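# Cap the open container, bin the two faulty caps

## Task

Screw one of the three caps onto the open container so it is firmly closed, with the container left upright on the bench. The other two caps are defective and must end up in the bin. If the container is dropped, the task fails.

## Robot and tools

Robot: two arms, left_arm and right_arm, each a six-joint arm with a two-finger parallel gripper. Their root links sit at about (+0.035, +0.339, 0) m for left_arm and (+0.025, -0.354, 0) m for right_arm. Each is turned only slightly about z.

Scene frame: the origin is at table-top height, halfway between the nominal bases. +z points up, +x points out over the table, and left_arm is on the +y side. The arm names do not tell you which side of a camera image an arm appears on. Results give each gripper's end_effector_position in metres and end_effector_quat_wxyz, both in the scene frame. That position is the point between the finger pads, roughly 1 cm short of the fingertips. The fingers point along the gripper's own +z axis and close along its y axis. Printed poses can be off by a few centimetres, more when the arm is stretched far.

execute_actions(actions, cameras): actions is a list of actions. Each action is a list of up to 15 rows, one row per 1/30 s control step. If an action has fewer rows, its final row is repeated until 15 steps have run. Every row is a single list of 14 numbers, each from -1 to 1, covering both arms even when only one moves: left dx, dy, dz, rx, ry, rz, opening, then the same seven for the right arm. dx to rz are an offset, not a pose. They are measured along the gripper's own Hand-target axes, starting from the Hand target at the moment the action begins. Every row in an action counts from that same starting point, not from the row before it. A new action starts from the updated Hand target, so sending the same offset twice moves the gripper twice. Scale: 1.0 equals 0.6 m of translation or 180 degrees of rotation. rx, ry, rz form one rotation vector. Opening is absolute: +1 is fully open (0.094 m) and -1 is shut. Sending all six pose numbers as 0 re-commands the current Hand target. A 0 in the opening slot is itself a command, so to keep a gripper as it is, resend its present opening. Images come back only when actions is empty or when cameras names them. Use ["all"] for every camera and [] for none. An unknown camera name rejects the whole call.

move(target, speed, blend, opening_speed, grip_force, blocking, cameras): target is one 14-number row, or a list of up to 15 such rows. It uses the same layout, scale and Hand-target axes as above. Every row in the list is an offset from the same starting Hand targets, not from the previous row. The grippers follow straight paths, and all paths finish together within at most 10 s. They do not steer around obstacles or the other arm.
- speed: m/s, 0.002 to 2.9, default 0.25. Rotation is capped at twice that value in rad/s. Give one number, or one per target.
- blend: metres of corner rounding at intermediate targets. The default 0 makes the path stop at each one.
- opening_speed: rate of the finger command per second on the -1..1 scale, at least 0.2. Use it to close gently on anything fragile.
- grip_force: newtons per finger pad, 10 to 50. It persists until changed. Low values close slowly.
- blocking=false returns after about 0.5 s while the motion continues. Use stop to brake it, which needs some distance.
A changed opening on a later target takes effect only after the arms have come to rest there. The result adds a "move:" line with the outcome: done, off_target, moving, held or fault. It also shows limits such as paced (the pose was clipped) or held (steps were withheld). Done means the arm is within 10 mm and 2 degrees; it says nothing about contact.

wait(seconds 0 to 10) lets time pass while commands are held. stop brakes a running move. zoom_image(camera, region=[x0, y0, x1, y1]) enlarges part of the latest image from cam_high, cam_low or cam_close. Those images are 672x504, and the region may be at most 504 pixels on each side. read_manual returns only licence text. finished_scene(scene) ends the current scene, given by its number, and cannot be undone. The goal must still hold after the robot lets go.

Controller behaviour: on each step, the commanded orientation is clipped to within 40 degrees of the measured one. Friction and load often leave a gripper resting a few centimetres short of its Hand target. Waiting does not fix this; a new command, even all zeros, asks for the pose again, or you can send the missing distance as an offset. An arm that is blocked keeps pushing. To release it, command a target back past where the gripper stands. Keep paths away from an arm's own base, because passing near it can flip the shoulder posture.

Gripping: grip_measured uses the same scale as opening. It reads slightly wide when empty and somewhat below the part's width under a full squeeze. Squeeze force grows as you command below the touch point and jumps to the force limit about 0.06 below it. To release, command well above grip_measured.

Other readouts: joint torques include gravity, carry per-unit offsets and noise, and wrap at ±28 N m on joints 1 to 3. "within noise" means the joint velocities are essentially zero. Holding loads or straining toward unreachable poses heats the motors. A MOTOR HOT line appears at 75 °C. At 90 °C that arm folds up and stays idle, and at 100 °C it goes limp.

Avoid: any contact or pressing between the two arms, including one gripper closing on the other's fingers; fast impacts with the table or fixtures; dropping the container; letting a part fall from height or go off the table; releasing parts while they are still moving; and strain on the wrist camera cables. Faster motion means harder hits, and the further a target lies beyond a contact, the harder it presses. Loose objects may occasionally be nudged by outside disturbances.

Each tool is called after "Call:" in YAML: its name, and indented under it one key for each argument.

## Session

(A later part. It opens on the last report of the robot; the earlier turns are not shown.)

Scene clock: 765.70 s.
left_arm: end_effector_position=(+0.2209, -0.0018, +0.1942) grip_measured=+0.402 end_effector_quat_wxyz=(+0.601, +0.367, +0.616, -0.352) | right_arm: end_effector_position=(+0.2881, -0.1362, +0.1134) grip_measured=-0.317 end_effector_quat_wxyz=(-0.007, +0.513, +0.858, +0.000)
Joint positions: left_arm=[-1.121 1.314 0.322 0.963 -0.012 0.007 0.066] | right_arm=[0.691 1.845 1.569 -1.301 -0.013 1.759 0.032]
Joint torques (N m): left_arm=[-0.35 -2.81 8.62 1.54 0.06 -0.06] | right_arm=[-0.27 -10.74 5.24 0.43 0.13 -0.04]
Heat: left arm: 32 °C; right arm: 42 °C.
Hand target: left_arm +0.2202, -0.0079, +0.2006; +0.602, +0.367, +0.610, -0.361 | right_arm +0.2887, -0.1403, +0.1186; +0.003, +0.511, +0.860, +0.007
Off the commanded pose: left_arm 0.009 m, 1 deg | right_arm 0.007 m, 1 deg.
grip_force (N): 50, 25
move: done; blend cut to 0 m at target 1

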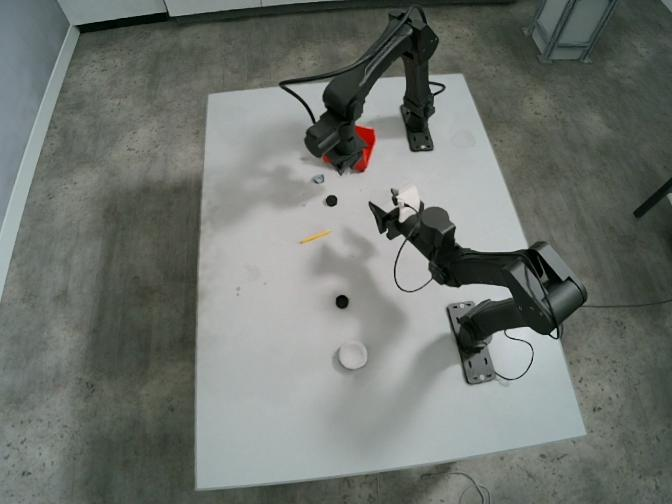

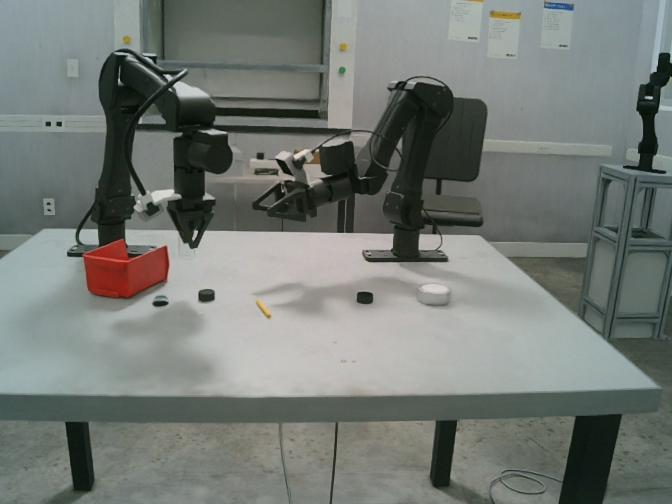

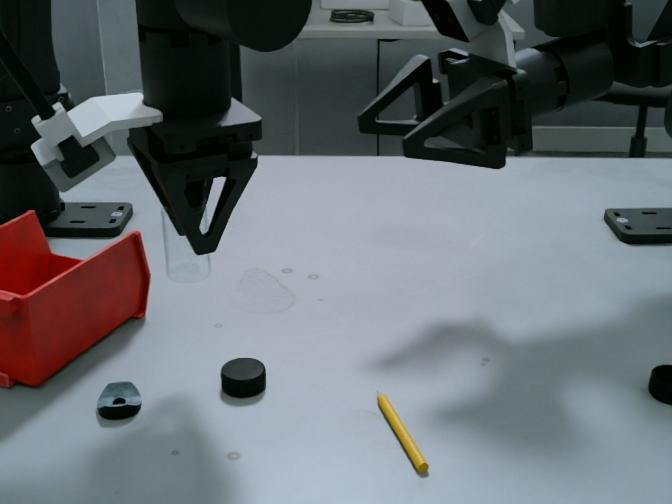

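Call:
zoom_image:
  camera: "cam_close"
  region: [130, 160, 280, 300]

Call:
zoom_image:
  camera: "cam_close"
  region: [350, 30, 530, 180]

Call:
zoom_image:
  camera: "cam_low"
  region: [150, 180, 310, 280]

Call:
zoom_image:
  camera: "cam_high"
  region: [310, 130, 440, 240]

Scaled by 3.360 from the camera's 672x504 image, which has a finer 960x720 frame.

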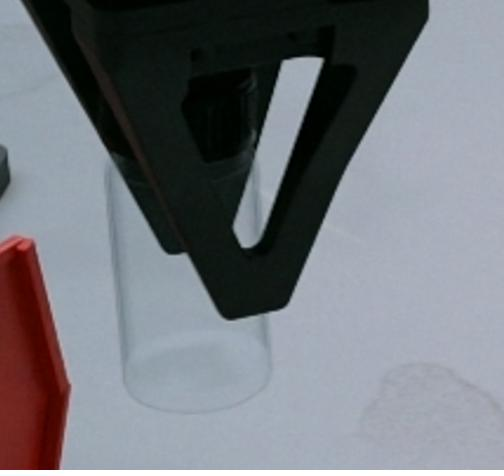

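Scaled by 2.800 from the camera's 672x504 image, which has a finer 960x720 frame.

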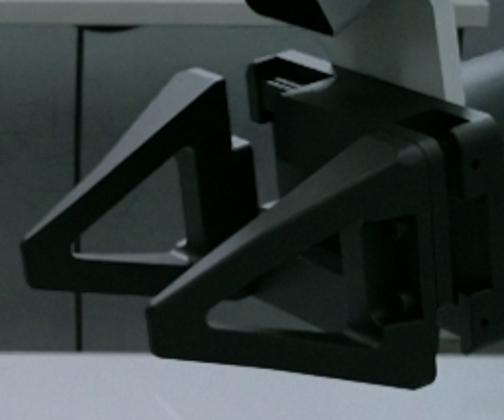

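Scaled by 3.150 from the camera's 672x504 image, which has a finer 960x720 frame.

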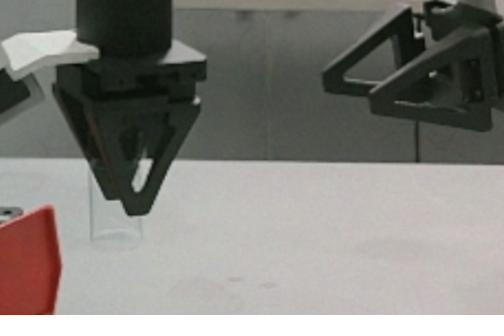

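Scaled by 3.877 from the camera's 672x504 image, which has a finer 960x720 frame.

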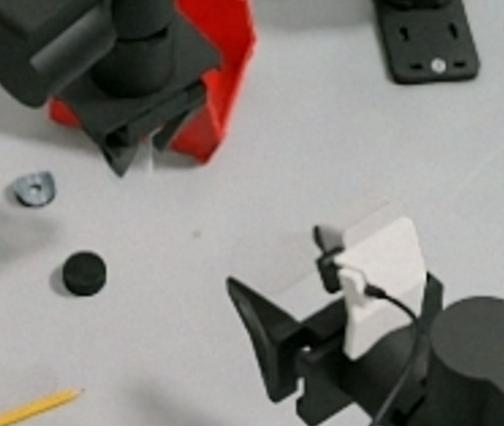

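Call:
move:
  target: [0.0547,-0.016,0.167,0,-0.028,0,0.4,0,0,0,0,0,0,-0.42]
  speed: 0.12
  cameras: ["all"]

Call:
zoom_image:
  camera: "cam_close"
  region: [130, 100, 390, 300]

Call:
zoom_image:
  camera: "cam_low"
  region: [150, 180, 310, 280]

Call:
zoom_image:
  camera: "cam_high"
  region: [310, 130, 440, 240]

Scene clock: 803.60 s.
left_arm: end_effector_position=(+0.2575, -0.0960, +0.1681) grip_measured=+0.402 end_effector_quat_wxyz=(+0.627, +0.354, +0.583, -0.377) | right_arm: end_effector_position=(+0.2881, -0.1362, +0.1134) grip_measured=-0.317 end_effector_quat_wxyz=(-0.007, +0.513, +0.858, +0.000)
Joint positions: left_arm=[-1.149 1.914 0.641 1.343 -0.02 0.006 0.066] | right_arm=[0.691 1.845 1.569 -1.301 -0.013 1.759 0.032]
Joint torques (N m): left_arm=[-0.54 -5.9 7.02 1.56 -0.13 -0.04] | right_arm=[-0.27 -10.77 5.26 0.42 0.14 -0.05]
Heat: left arm: 32 °C; right arm: 39 °C.
Hand target: left_arm +0.2586, -0.1005, +0.1665; +0.629, +0.351, +0.583, -0.377 | right_arm +0.2887, -0.1403, +0.1186; +0.003, +0.511, +0.860, +0.007
Off the commanded pose: left_arm 0.005 m, 0 deg | right_arm 0.007 m, 1 deg.
grip_force (N): 50, 25
move: done

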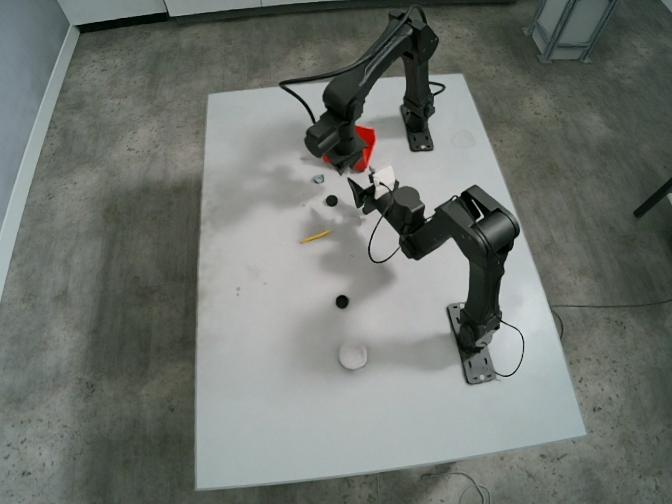

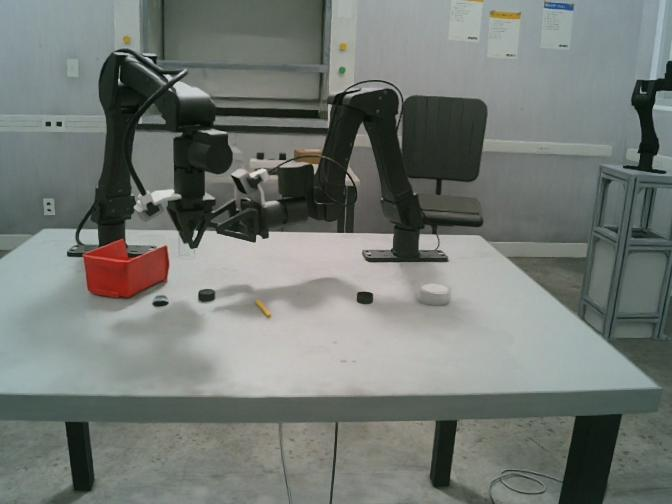

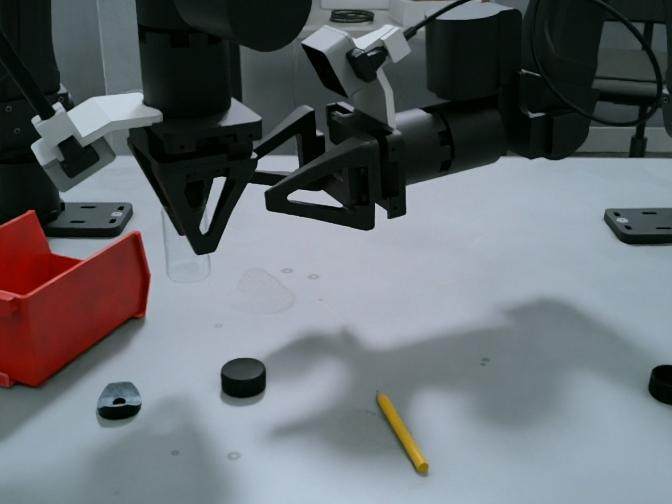

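Scaled by 1.938 from the camera's 672x504 image, which has a finer 960x720 frame.

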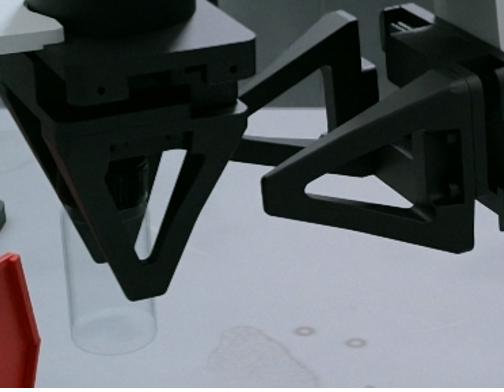

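Scaled by 3.150 from the camera's 672x504 image, which has a finer 960x720 frame.

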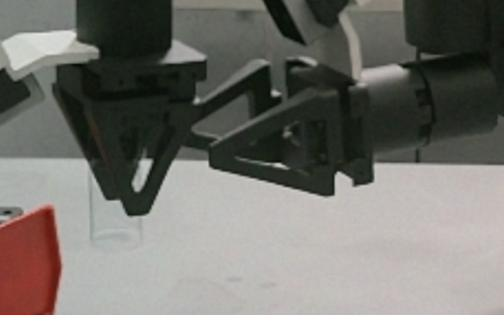

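Scaled by 3.877 from the camera's 672x504 image, which has a finer 960x720 frame.

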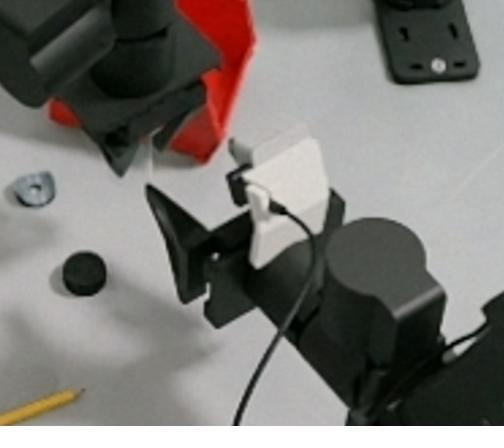

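Call:
move:
  target:
    - [0,0,0,0,0,0,1,0,0,0,0,0,0,-0.42]
    - [0.045,0.0068,0.0422,0,-0.02,0,1,0,0,0,0,0,0,-0.42]
  speed: 0.08
  cameras: ["cam_close","cam_low"]

Call:
zoom_image:
  camera: "cam_close"
  region: [130, 100, 390, 300]

Call:
zoom_image:
  camera: "cam_low"
  region: [150, 180, 310, 280]

Scene clock: 836.87 s.
left_arm: end_effector_position=(+0.2700, -0.1211, +0.1459) grip_measured=+0.998 end_effector_quat_wxyz=(+0.646, +0.341, +0.562, -0.389) | right_arm: end_effector_position=(+0.2881, -0.1362, +0.1134) grip_measured=-0.317 end_effector_quat_wxyz=(-0.007, +0.513, +0.858, +0.000)
Joint positions: left_arm=[-1.149 2.14 0.761 1.516 -0.02 0.006 0.094] | right_arm=[0.691 1.845 1.569 -1.301 -0.013 1.759 0.032]
Joint torques (N m): left_arm=[0.68 -7.12 6.11 1.51 0.02 -0.07] | right_arm=[-0.24 -10.73 5.24 0.42 0.13 -0.06]
Heat: left arm: 32 °C; right arm: 38 °C.
Hand target: left_arm +0.2750, -0.1226, +0.1414; +0.647, +0.339, +0.563, -0.388 | right_arm +0.2887, -0.1403, +0.1186; +0.003, +0.511, +0.860, +0.007
Off the commanded pose: left_arm 0.007 m, 0 deg | right_arm 0.007 m, 1 deg.
grip_force (N): 50, 25
move: done
Images, in order (width x height): cam_low 672x504, cam_close 672x504.

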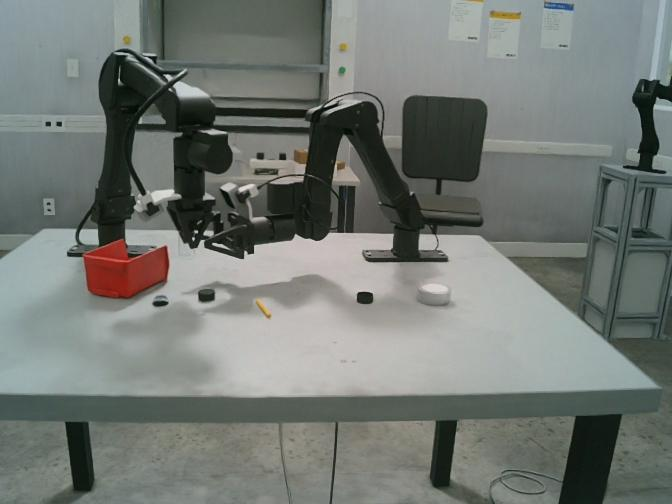

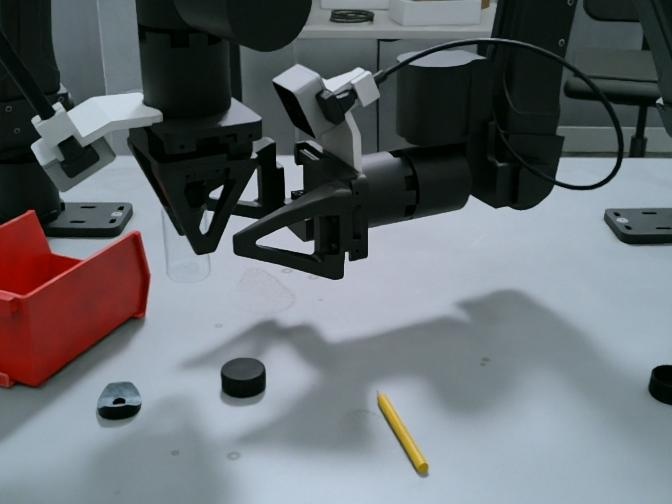

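Scaled by 1.938 from the camera's 672x504 image, which has a finer 960x720 frame.

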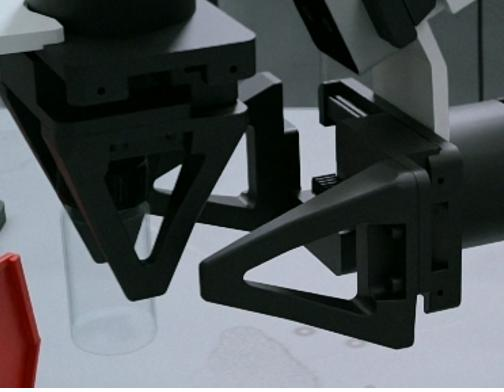

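Scaled by 3.150 from the camera's 672x504 image, which has a finer 960x720 frame.

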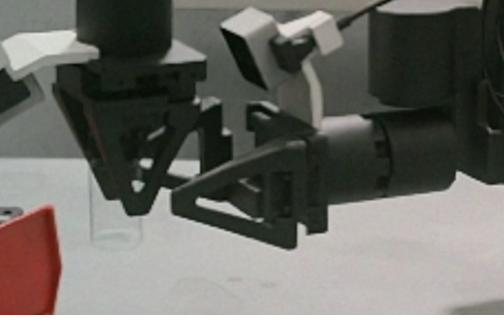

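Call:
move:
  target:
    - [0,0,0,0,0,0,1,0,0,-0.026,0,0,0,-0.42]
    - [0.0115,0.0057,0.0403,0,0,0,1,0,0,-0.026,0,0,0,-0.42]
  speed: 0.06
  cameras: ["cam_close","cam_low","cam_high"]

Call:
zoom_image:
  camera: "cam_close"
  region: [130, 100, 390, 300]

Call:
zoom_image:
  camera: "cam_low"
  region: [150, 180, 310, 280]

Call:
zoom_image:
  camera: "cam_high"
  region: [310, 130, 410, 210]

Scene clock: 855.47 s.
left_arm: end_effector_position=(+0.2857, -0.1390, +0.1508) grip_measured=+0.998 end_effector_quat_wxyz=(+0.655, +0.333, +0.554, -0.391) | right_arm: end_effector_position=(+0.2858, -0.1381, +0.1197) grip_measured=-0.317 end_effector_quat_wxyz=(-0.008, +0.513, +0.858, -0.004)
Joint positions: left_arm=[-1.136 2.196 0.87 1.491 -0.016 0.006 0.094] | right_arm=[0.691 1.841 1.589 -1.333 -0.013 1.759 0.032]
Joint torques (N m): left_arm=[0.57 -7.35 6.53 1.33 0.1 -0.06] | right_arm=[-0.25 -10.59 8.51 0.13 0.13 -0.06]
Heat: left arm: 34 °C; right arm: 38 °C.
Hand target: left_arm +0.2898, -0.1430, +0.1378; +0.646, +0.339, +0.563, -0.388 | right_arm +0.2886, -0.1404, +0.1343; +0.003, +0.511, +0.860, +0.007
Off the commanded pose: left_arm 0.014 m, 2 deg | right_arm 0.015 m, 2 deg.
grip_force (N): 50, 25
move: off_target (left_arm, right_arm)

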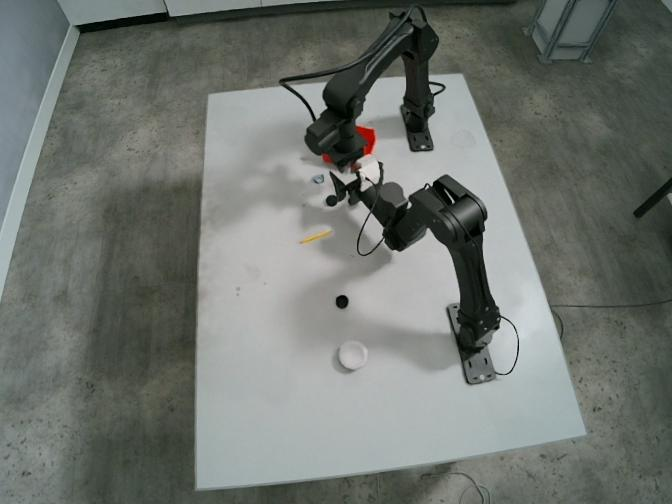

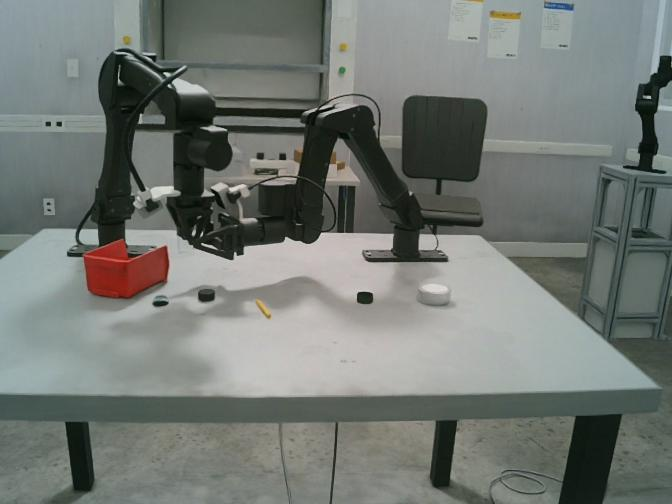

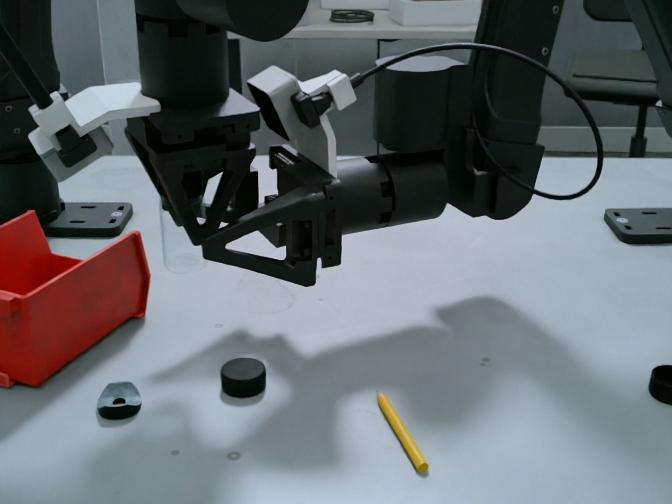

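Scaled by 1.938 from the camera's 672x504 image, which has a finer 960x720 frame.

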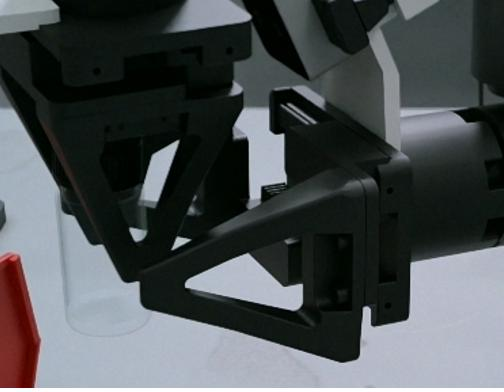

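Scaled by 3.150 from the camera's 672x504 image, which has a finer 960x720 frame.

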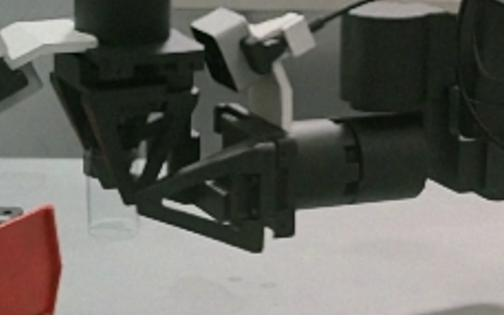

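Scaled by 5.040 from the camera's 672x504 image, which has a finer 960x720 frame.

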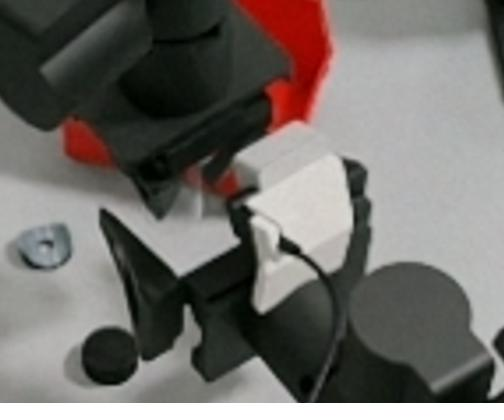

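Call:
move:
  target: [0,0,0,0,0,0,1,0,0,-0.004,0,0,0,-0.42]
  speed: 0.05
  cameras: ["cam_close","cam_low"]

Call:
zoom_image:
  camera: "cam_close"
  region: [130, 100, 390, 300]

Call:
zoom_image:
  camera: "cam_low"
  region: [150, 180, 310, 280]

Scene clock: 862.73 s.
left_arm: end_effector_position=(+0.2857, -0.1390, +0.1507) grip_measured=+0.998 end_effector_quat_wxyz=(+0.655, +0.333, +0.554, -0.391) | right_arm: end_effector_position=(+0.2859, -0.1381, +0.1220) grip_measured=-0.317 end_effector_quat_wxyz=(-0.008, +0.513, +0.858, -0.004)
Joint positions: left_arm=[-1.136 2.196 0.87 1.491 -0.016 0.006 0.094] | right_arm=[0.691 1.841 1.598 -1.342 -0.013 1.759 0.032]
Joint torques (N m): left_arm=[0.54 -7.36 6.56 1.29 0.11 -0.1] | right_arm=[-0.23 -10.59 8.55 0.11 0.14 -0.05]
Heat: left arm: 33 °C; right arm: 39 °C.
Hand target: left_arm +0.2898, -0.1430, +0.1378; +0.647, +0.339, +0.563, -0.388 | right_arm +0.2885, -0.1404, +0.1366; +0.003, +0.511, +0.860, +0.007
Off the commanded pose: left_arm 0.014 m, 2 deg | right_arm 0.015 m, 2 deg.
grip_force (N): 50, 25
move: off_target (left_arm, right_arm)
Images, in order (width x height): cam_low 672x504, cam_close 672x504.

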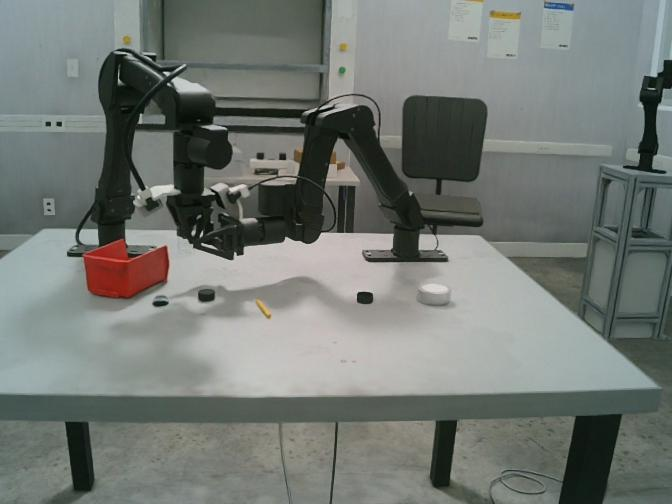

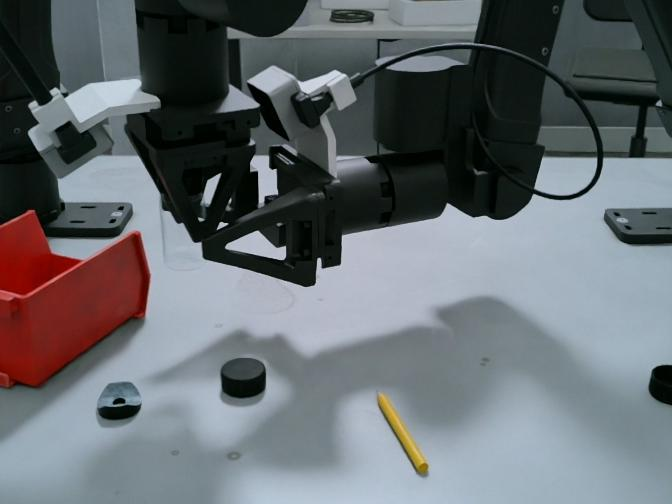

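Scaled by 1.938 from the camera's 672x504 image, which has a finer 960x720 frame.

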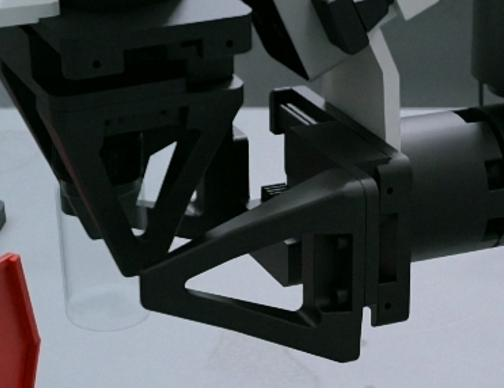

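Scaled by 3.150 from the camera's 672x504 image, which has a finer 960x720 frame.

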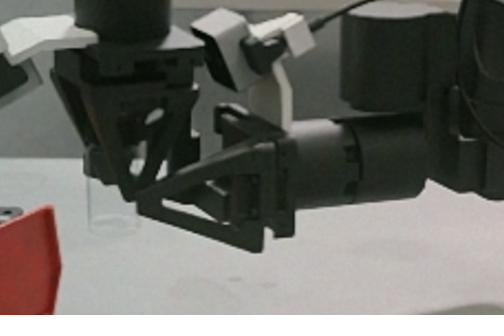

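Call:
move:
  target: [0,0,0,0,0,0,1,0,0,-0.025,0,0,0,-0.42]
  speed: 0.05
  cameras: ["cam_close"]

Call:
zoom_image:
  camera: "cam_close"
  region: [130, 100, 390, 300]

Scene clock: 866.47 s.
left_arm: end_effector_position=(+0.2857, -0.1390, +0.1507) grip_measured=+0.998 end_effector_quat_wxyz=(+0.655, +0.333, +0.554, -0.391) | right_arm: end_effector_position=(+0.2864, -0.1377, +0.1385) grip_measured=-0.317 end_effector_quat_wxyz=(-0.008, +0.513, +0.858, -0.002)
Joint positions: left_arm=[-1.136 2.196 0.87 1.491 -0.016 0.006 0.094] | right_arm=[0.691 1.841 1.664 -1.403 -0.013 1.759 0.032]
Joint torques (N m): left_arm=[0.62 -7.3 6.67 1.29 0.1 -0.07] | right_arm=[-0.24 -10.29 8.51 0.14 0.14 -0.06]
Heat: left arm: 33 °C; right arm: 40 °C.
Hand target: left_arm +0.2898, -0.1430, +0.1378; +0.647, +0.339, +0.563, -0.388 | right_arm +0.2883, -0.1405, +0.1517; +0.003, +0.511, +0.860, +0.007
Off the commanded pose: left_arm 0.014 m, 2 deg | right_arm 0.014 m, 2 deg.
grip_force (N): 50, 25
move: off_target (left_arm, right_arm)
Images, in order (width x height): cam_close 672x504.

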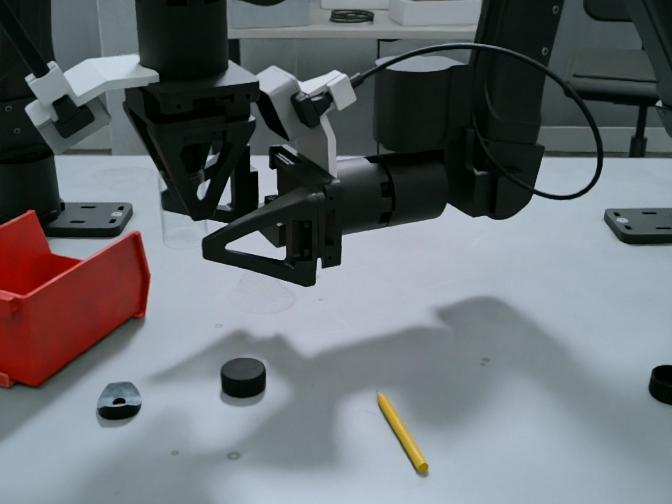

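Scaled by 1.938 from the camera's 672x504 image, which has a finer 960x720 frame.

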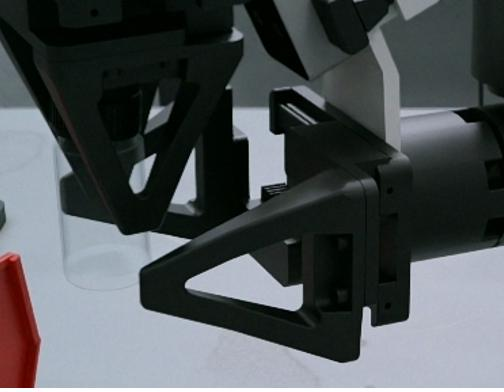

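Call:
move:
  target: [-0.0102,0,0.0147,0,0,0,1,0,0,0,0,0,0,-0.42]
  speed: 0.05
  cameras: ["cam_close","cam_low"]

Call:
zoom_image:
  camera: "cam_close"
  region: [130, 100, 390, 300]

Call:
zoom_image:
  camera: "cam_low"
  region: [150, 170, 310, 270]

Scene clock: 881.43 s.
left_arm: end_effector_position=(+0.2895, -0.1466, +0.1528) grip_measured=+0.998 end_effector_quat_wxyz=(+0.653, +0.335, +0.557, -0.389) | right_arm: end_effector_position=(+0.2862, -0.1378, +0.1385) grip_measured=-0.317 end_effector_quat_wxyz=(-0.008, +0.513, +0.858, -0.002)
Joint positions: left_arm=[-1.136 2.196 0.906 1.445 -0.016 0.006 0.094] | right_arm=[0.691 1.841 1.664 -1.404 -0.013 1.759 0.032]
Joint torques (N m): left_arm=[0.68 -8.32 6.72 1.33 0.08 -0.08] | right_arm=[-0.25 -10.25 8.49 0.14 0.14 -0.06]
Heat: left arm: 33 °C; right arm: 41 °C.
Hand target: left_arm +0.2935, -0.1500, +0.1451; +0.646, +0.339, +0.563, -0.388 | right_arm +0.2883, -0.1406, +0.1517; +0.003, +0.511, +0.860, +0.007
Off the commanded pose: left_arm 0.009 m, 1 deg | right_arm 0.014 m, 2 deg.
grip_force (N): 50, 25
move: off_target (right_arm)
Images, in order (width x height): cam_low 672x504, cam_close 672x504.

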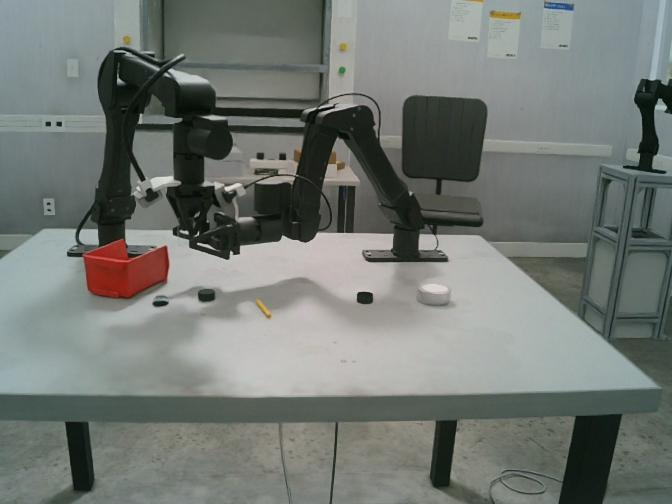

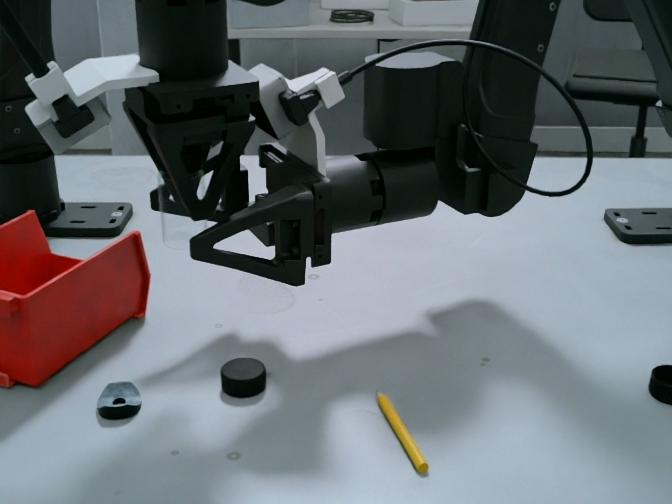

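Scaled by 1.938 from the camera's 672x504 image, which has a finer 960x720 frame.

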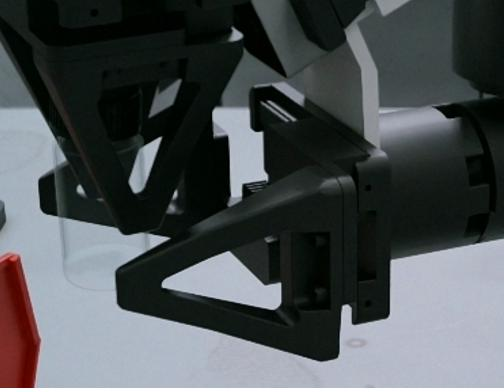

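Scaled by 3.150 from the camera's 672x504 image, which has a finer 960x720 frame.

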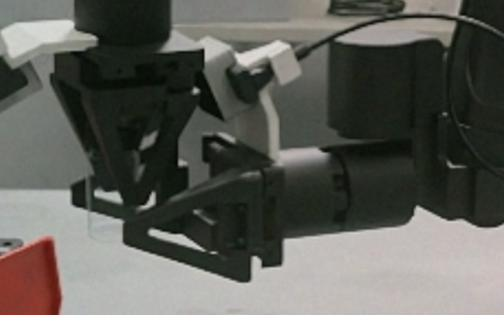

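Call:
move:
  target: [0,0,0,0,0,0,-0.42,0,0,0,0,0,0,-0.42]
  speed: 0.05
  grip_force: [30,25]
  opening_speed: 0.5
  cameras: ["cam_close","cam_low"]

Call:
zoom_image:
  camera: "cam_close"
  region: [130, 100, 390, 300]

Call:
zoom_image:
  camera: "cam_low"
  region: [150, 170, 310, 270]

Scene clock: 891.67 s.
left_arm: end_effector_position=(+0.2901, -0.1463, +0.1527) grip_measured=-0.148 end_effector_quat_wxyz=(+0.653, +0.335, +0.558, -0.389) | right_arm: end_effector_position=(+0.2856, -0.1383, +0.1385) grip_measured=-0.320 end_effector_quat_wxyz=(-0.008, +0.513, +0.858, -0.004)
Joint positions: left_arm=[-1.135 2.196 0.906 1.444 -0.016 0.005 0.04] | right_arm=[0.691 1.841 1.664 -1.407 -0.013 1.759 0.032]
Joint torques (N m): left_arm=[0.55 -8.32 6.82 1.31 0.1 -0.05] | right_arm=[-0.27 -10.3 8.49 0.17 0.14 -0.06]
Heat: left arm: 33 °C; right arm: 41 °C.
Hand target: left_arm +0.2936, -0.1499, +0.1452; +0.647, +0.338, +0.563, -0.388 | right_arm +0.2884, -0.1405, +0.1517; +0.003, +0.511, +0.860, +0.007
Off the commanded pose: left_arm 0.009 m, 1 deg | right_arm 0.014 m, 2 deg.
grip_force (N): 30, 25
move: off_target (right_arm)
Images, in order (width x height): cam_low 672x504, cam_close 672x504.

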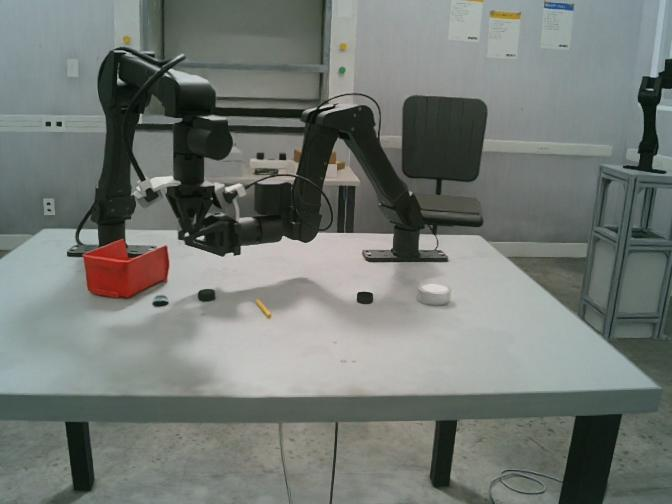

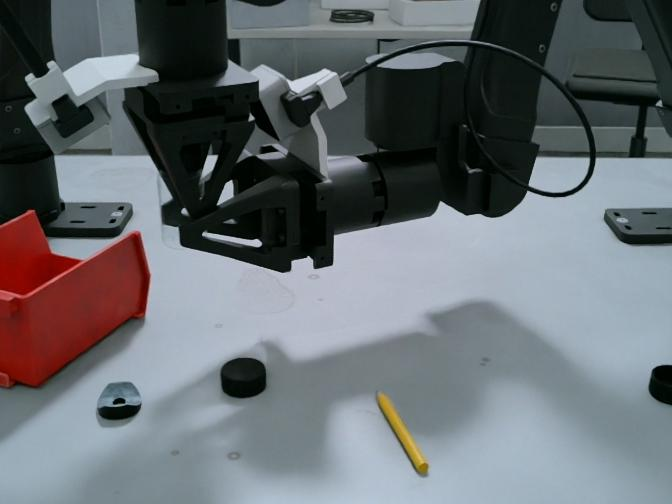

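Scaled by 1.938 from the camera's 672x504 image, which has a finer 960x720 frame.

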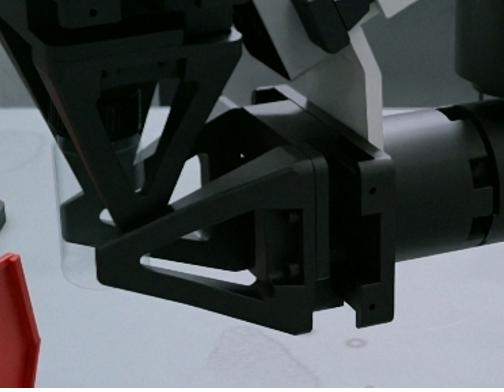

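Scaled by 3.150 from the camera's 672x504 image, which has a finer 960x720 frame.

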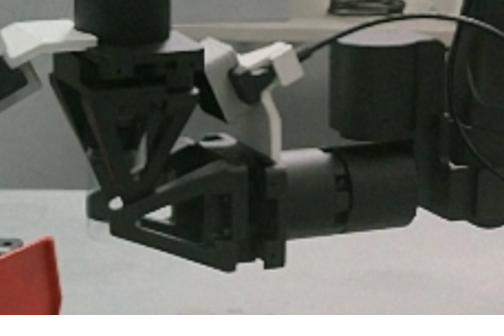

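Call:
move:
  target: [0,0,0,0,0,0,0.6,0,0,0,0,0,0,-0.42]
  speed: 0.05
  grip_force: [50,25]
  cameras: ["cam_close"]

Call:
zoom_image:
  camera: "cam_close"
  region: [130, 100, 390, 300]

Scene clock: 898.13 s.
left_arm: end_effector_position=(+0.2901, -0.1463, +0.1526) grip_measured=+0.598 end_effector_quat_wxyz=(+0.652, +0.335, +0.558, -0.389) | right_arm: end_effector_position=(+0.2856, -0.1383, +0.1385) grip_measured=-0.320 end_effector_quat_wxyz=(-0.008, +0.513, +0.858, -0.004)
Joint positions: left_arm=[-1.135 2.196 0.906 1.444 -0.016 0.005 0.075] | right_arm=[0.691 1.841 1.664 -1.407 -0.013 1.759 0.032]
Joint torques (N m): left_arm=[0.42 -8.14 6.76 1.31 0.07 -0.06] | right_arm=[-0.27 -10.29 8.51 0.16 0.13 -0.06]
Heat: left arm: 33 °C; right arm: 41 °C.
Hand target: left_arm +0.2936, -0.1499, +0.1451; +0.647, +0.339, +0.563, -0.388 | right_arm +0.2884, -0.1405, +0.1517; +0.003, +0.511, +0.860, +0.007
Off the commanded pose: left_arm 0.009 m, 1 deg | right_arm 0.014 m, 2 deg.
grip_force (N): 50, 25
move: off_target (right_arm)
Images, in order (width x height): cam_close 672x504.

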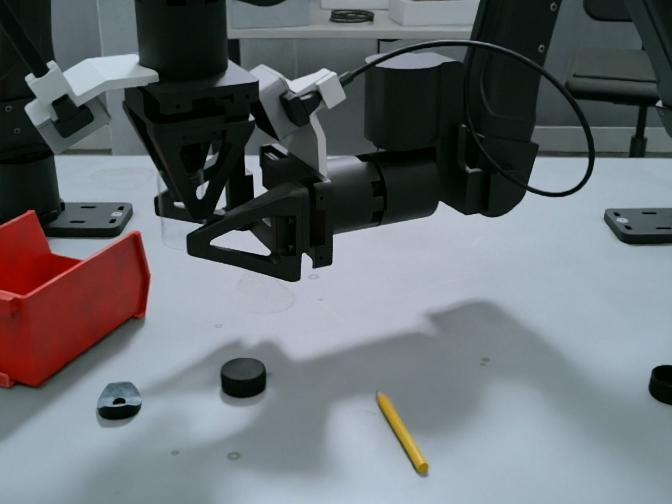

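Scaled by 1.938 from the camera's 672x504 image, which has a finer 960x720 frame.

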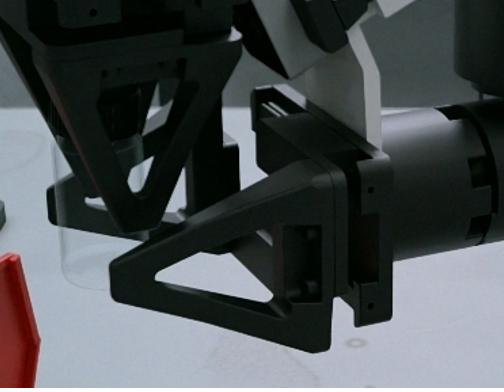

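Call:
move:
  target: [0.0165,0,-0.0107,0,0,0,0.6,0,0,0,0,0,0,-0.42]
  speed: 0.05
  cameras: ["cam_close"]

Call:
zoom_image:
  camera: "cam_close"
  region: [130, 100, 390, 300]

Scene clock: 903.43 s.
left_arm: end_effector_position=(+0.2899, -0.1461, +0.1481) grip_measured=+0.598 end_effector_quat_wxyz=(+0.653, +0.334, +0.557, -0.390) | right_arm: end_effector_position=(+0.2856, -0.1383, +0.1385) grip_measured=-0.320 end_effector_quat_wxyz=(-0.008, +0.513, +0.858, -0.004)
Joint positions: left_arm=[-1.135 2.215 0.906 1.466 -0.016 0.005 0.075] | right_arm=[0.691 1.841 1.664 -1.407 -0.013 1.759 0.032]
Joint torques (N m): left_arm=[0.47 -7.56 4.9 1.56 0.08 -0.07] | right_arm=[-0.24 -10.32 8.49 0.17 0.13 -0.04]
Heat: left arm: 33 °C; right arm: 41 °C.
Hand target: left_arm +0.2912, -0.1455, +0.1346; +0.647, +0.339, +0.563, -0.388 | right_arm +0.2884, -0.1405, +0.1517; +0.003, +0.511, +0.860, +0.007
Off the commanded pose: left_arm 0.014 m, 1 deg | right_arm 0.014 m, 2 deg.
grip_force (N): 50, 25
move: off_target (left_arm, right_arm)
Images, in order (width x height): cam_close 672x504.

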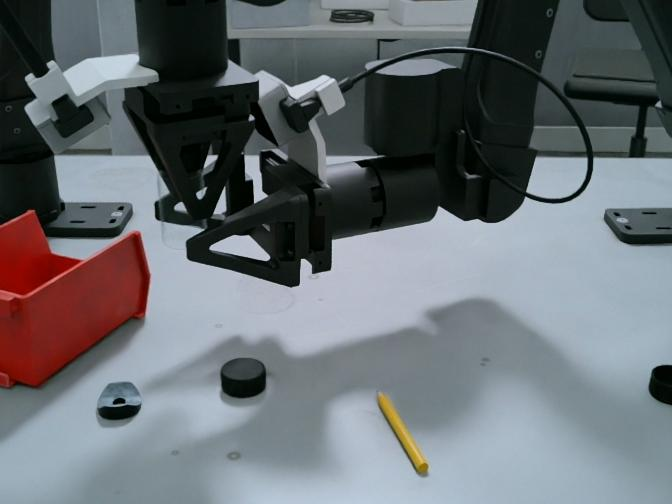

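Scaled by 1.938 from the camera's 672x504 image, which has a finer 960x720 frame.

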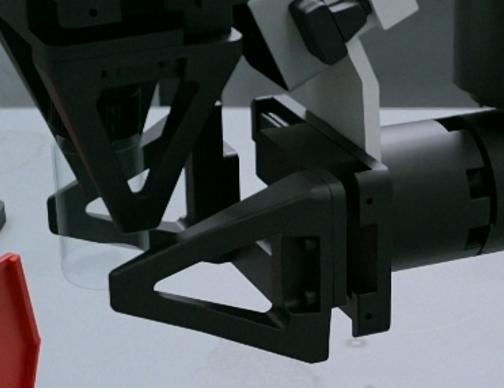

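Call:
move:
  target: [0.0115,0,-0.008,0,0,0,0.6,0,0,0,0,0,0,-0.42]
  speed: 0.05
  cameras: ["cam_close"]

Call:
zoom_image:
  camera: "cam_close"
  region: [130, 100, 390, 300]

Scene clock: 906.17 s.
left_arm: end_effector_position=(+0.2889, -0.1442, +0.1435) grip_measured=+0.598 end_effector_quat_wxyz=(+0.655, +0.333, +0.554, -0.391) | right_arm: end_effector_position=(+0.2856, -0.1383, +0.1385) grip_measured=-0.320 end_effector_quat_wxyz=(-0.008, +0.513, +0.858, -0.004)
Joint positions: left_arm=[-1.135 2.235 0.899 1.502 -0.016 0.005 0.075] | right_arm=[0.691 1.841 1.664 -1.407 -0.013 1.759 0.032]
Joint torques (N m): left_arm=[0.51 -7.58 3.93 1.5 0.09 -0.1] | right_arm=[-0.24 -10.28 8.49 0.16 0.14 -0.04]
Heat: left arm: 33 °C; right arm: 41 °C.
Hand target: left_arm +0.2894, -0.1421, +0.1270; +0.646, +0.339, +0.563, -0.388 | right_arm +0.2884, -0.1405, +0.1517; +0.003, +0.511, +0.860, +0.007
Off the commanded pose: left_arm 0.017 m, 2 deg | right_arm 0.014 m, 2 deg.
grip_force (N): 50, 25
move: off_target (left_arm, right_arm)
Images, in order (width x height): cam_close 672x504.

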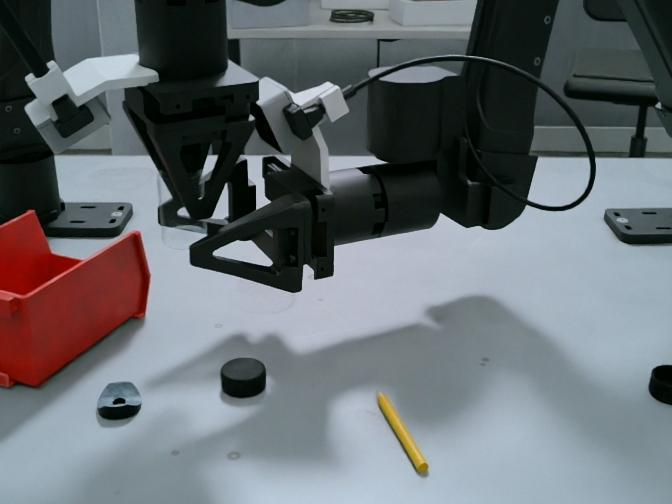

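Scaled by 1.938 from the camera's 672x504 image, which has a finer 960x720 frame.

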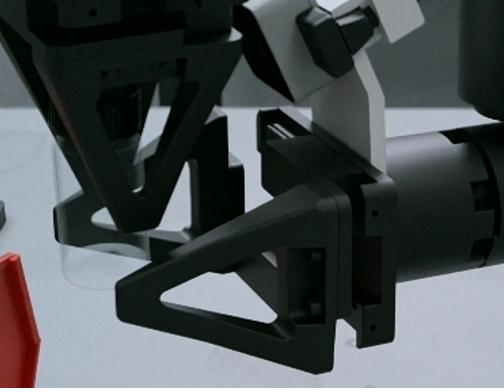

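Call:
move:
  target: [0.0083,0,-0.0117,0,0,0,0.6,0,0,0,0,0,0,-0.42]
  speed: 0.05
  cameras: ["cam_close"]

Call:
zoom_image:
  camera: "cam_close"
  region: [130, 100, 390, 300]

Scene clock: 913.93 s.
left_arm: end_effector_position=(+0.2862, -0.1389, +0.1371) grip_measured=+0.598 end_effector_quat_wxyz=(+0.655, +0.333, +0.554, -0.391) | right_arm: end_effector_position=(+0.2856, -0.1383, +0.1385) grip_measured=-0.320 end_effector_quat_wxyz=(-0.008, +0.513, +0.858, -0.004)
Joint positions: left_arm=[-1.135 2.248 0.874 1.539 -0.016 0.005 0.075] | right_arm=[0.691 1.841 1.664 -1.407 -0.013 1.759 0.032]
Joint torques (N m): left_arm=[0.58 -7.56 3.7 1.55 0.1 -0.08] | right_arm=[-0.2 -10.3 8.5 0.17 0.13 -0.05]
Heat: left arm: 33 °C; right arm: 41 °C.
Hand target: left_arm +0.2865, -0.1366, +0.1212; +0.647, +0.339, +0.563, -0.388 | right_arm +0.2884, -0.1405, +0.1517; +0.003, +0.511, +0.860, +0.007
Off the commanded pose: left_arm 0.016 m, 2 deg | right_arm 0.014 m, 2 deg.
grip_force (N): 50, 25
move: off_target (left_arm, right_arm)
Images, in order (width x height): cam_close 672x504.

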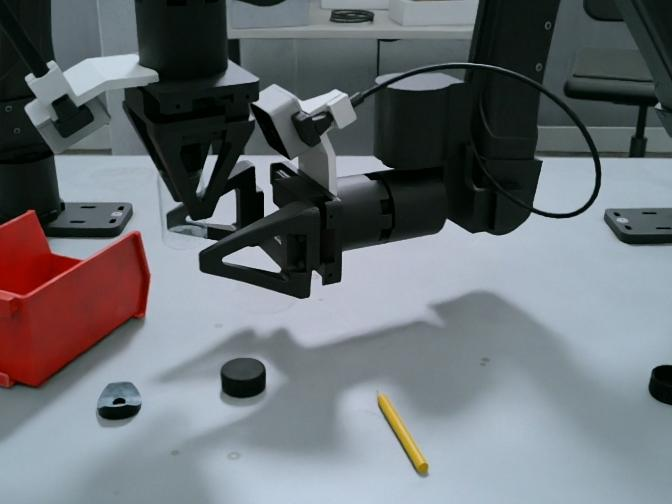

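Scaled by 1.938 from the camera's 672x504 image, which has a finer 960x720 frame.

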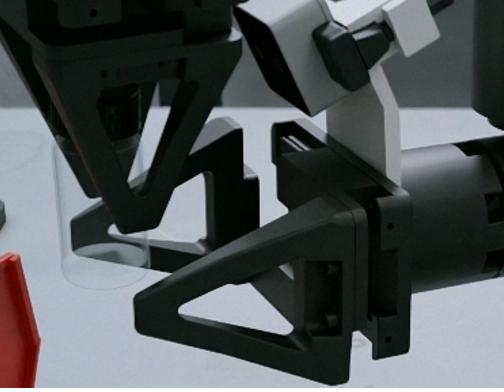

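Call:
move:
  target: [-0.034,0,0.0127,0,0,0,0.6,0,0,0,0,0,0,-0.42]
  speed: 0.05
  cameras: ["cam_close"]

Call:
zoom_image:
  camera: "cam_close"
  region: [130, 100, 390, 300]

Scene clock: 919.37 s.
left_arm: end_effector_position=(+0.2870, -0.1406, +0.1263) grip_measured=+0.598 end_effector_quat_wxyz=(+0.641, +0.343, +0.570, -0.382) | right_arm: end_effector_position=(+0.2856, -0.1383, +0.1385) grip_measured=-0.320 end_effector_quat_wxyz=(-0.008, +0.513, +0.858, -0.004)
Joint positions: left_arm=[-1.135 2.242 0.874 1.483 -0.016 0.005 0.075] | right_arm=[0.691 1.841 1.664 -1.407 -0.013 1.759 0.032]
Joint torques (N m): left_arm=[0.51 -12.21 5 1.31 0.13 -0.07] | right_arm=[-0.23 -10.29 8.46 0.16 0.13 -0.06]
Heat: left arm: 33 °C; right arm: 41 °C.
Hand target: left_arm +0.2887, -0.1408, +0.1423; +0.647, +0.339, +0.563, -0.388 | right_arm +0.2884, -0.1405, +0.1517; +0.003, +0.511, +0.860, +0.007
Off the commanded pose: left_arm 0.016 m, 1 deg | right_arm 0.014 m, 2 deg.
grip_force (N): 50, 25
move: off_target (left_arm, right_arm)
Images, in order (width x height): cam_close 672x504.

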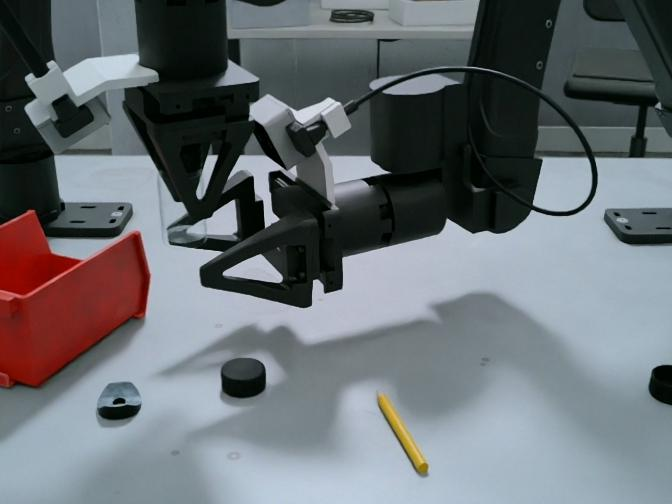

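Scaled by 1.938 from the camera's 672x504 image, which has a finer 960x720 frame.

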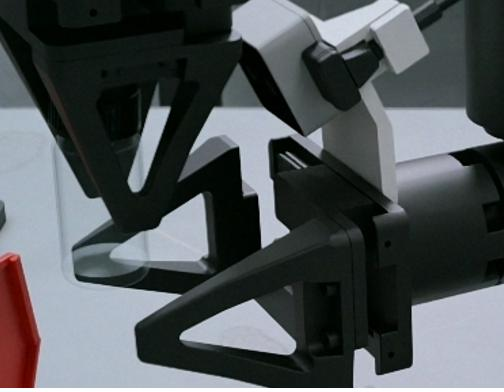

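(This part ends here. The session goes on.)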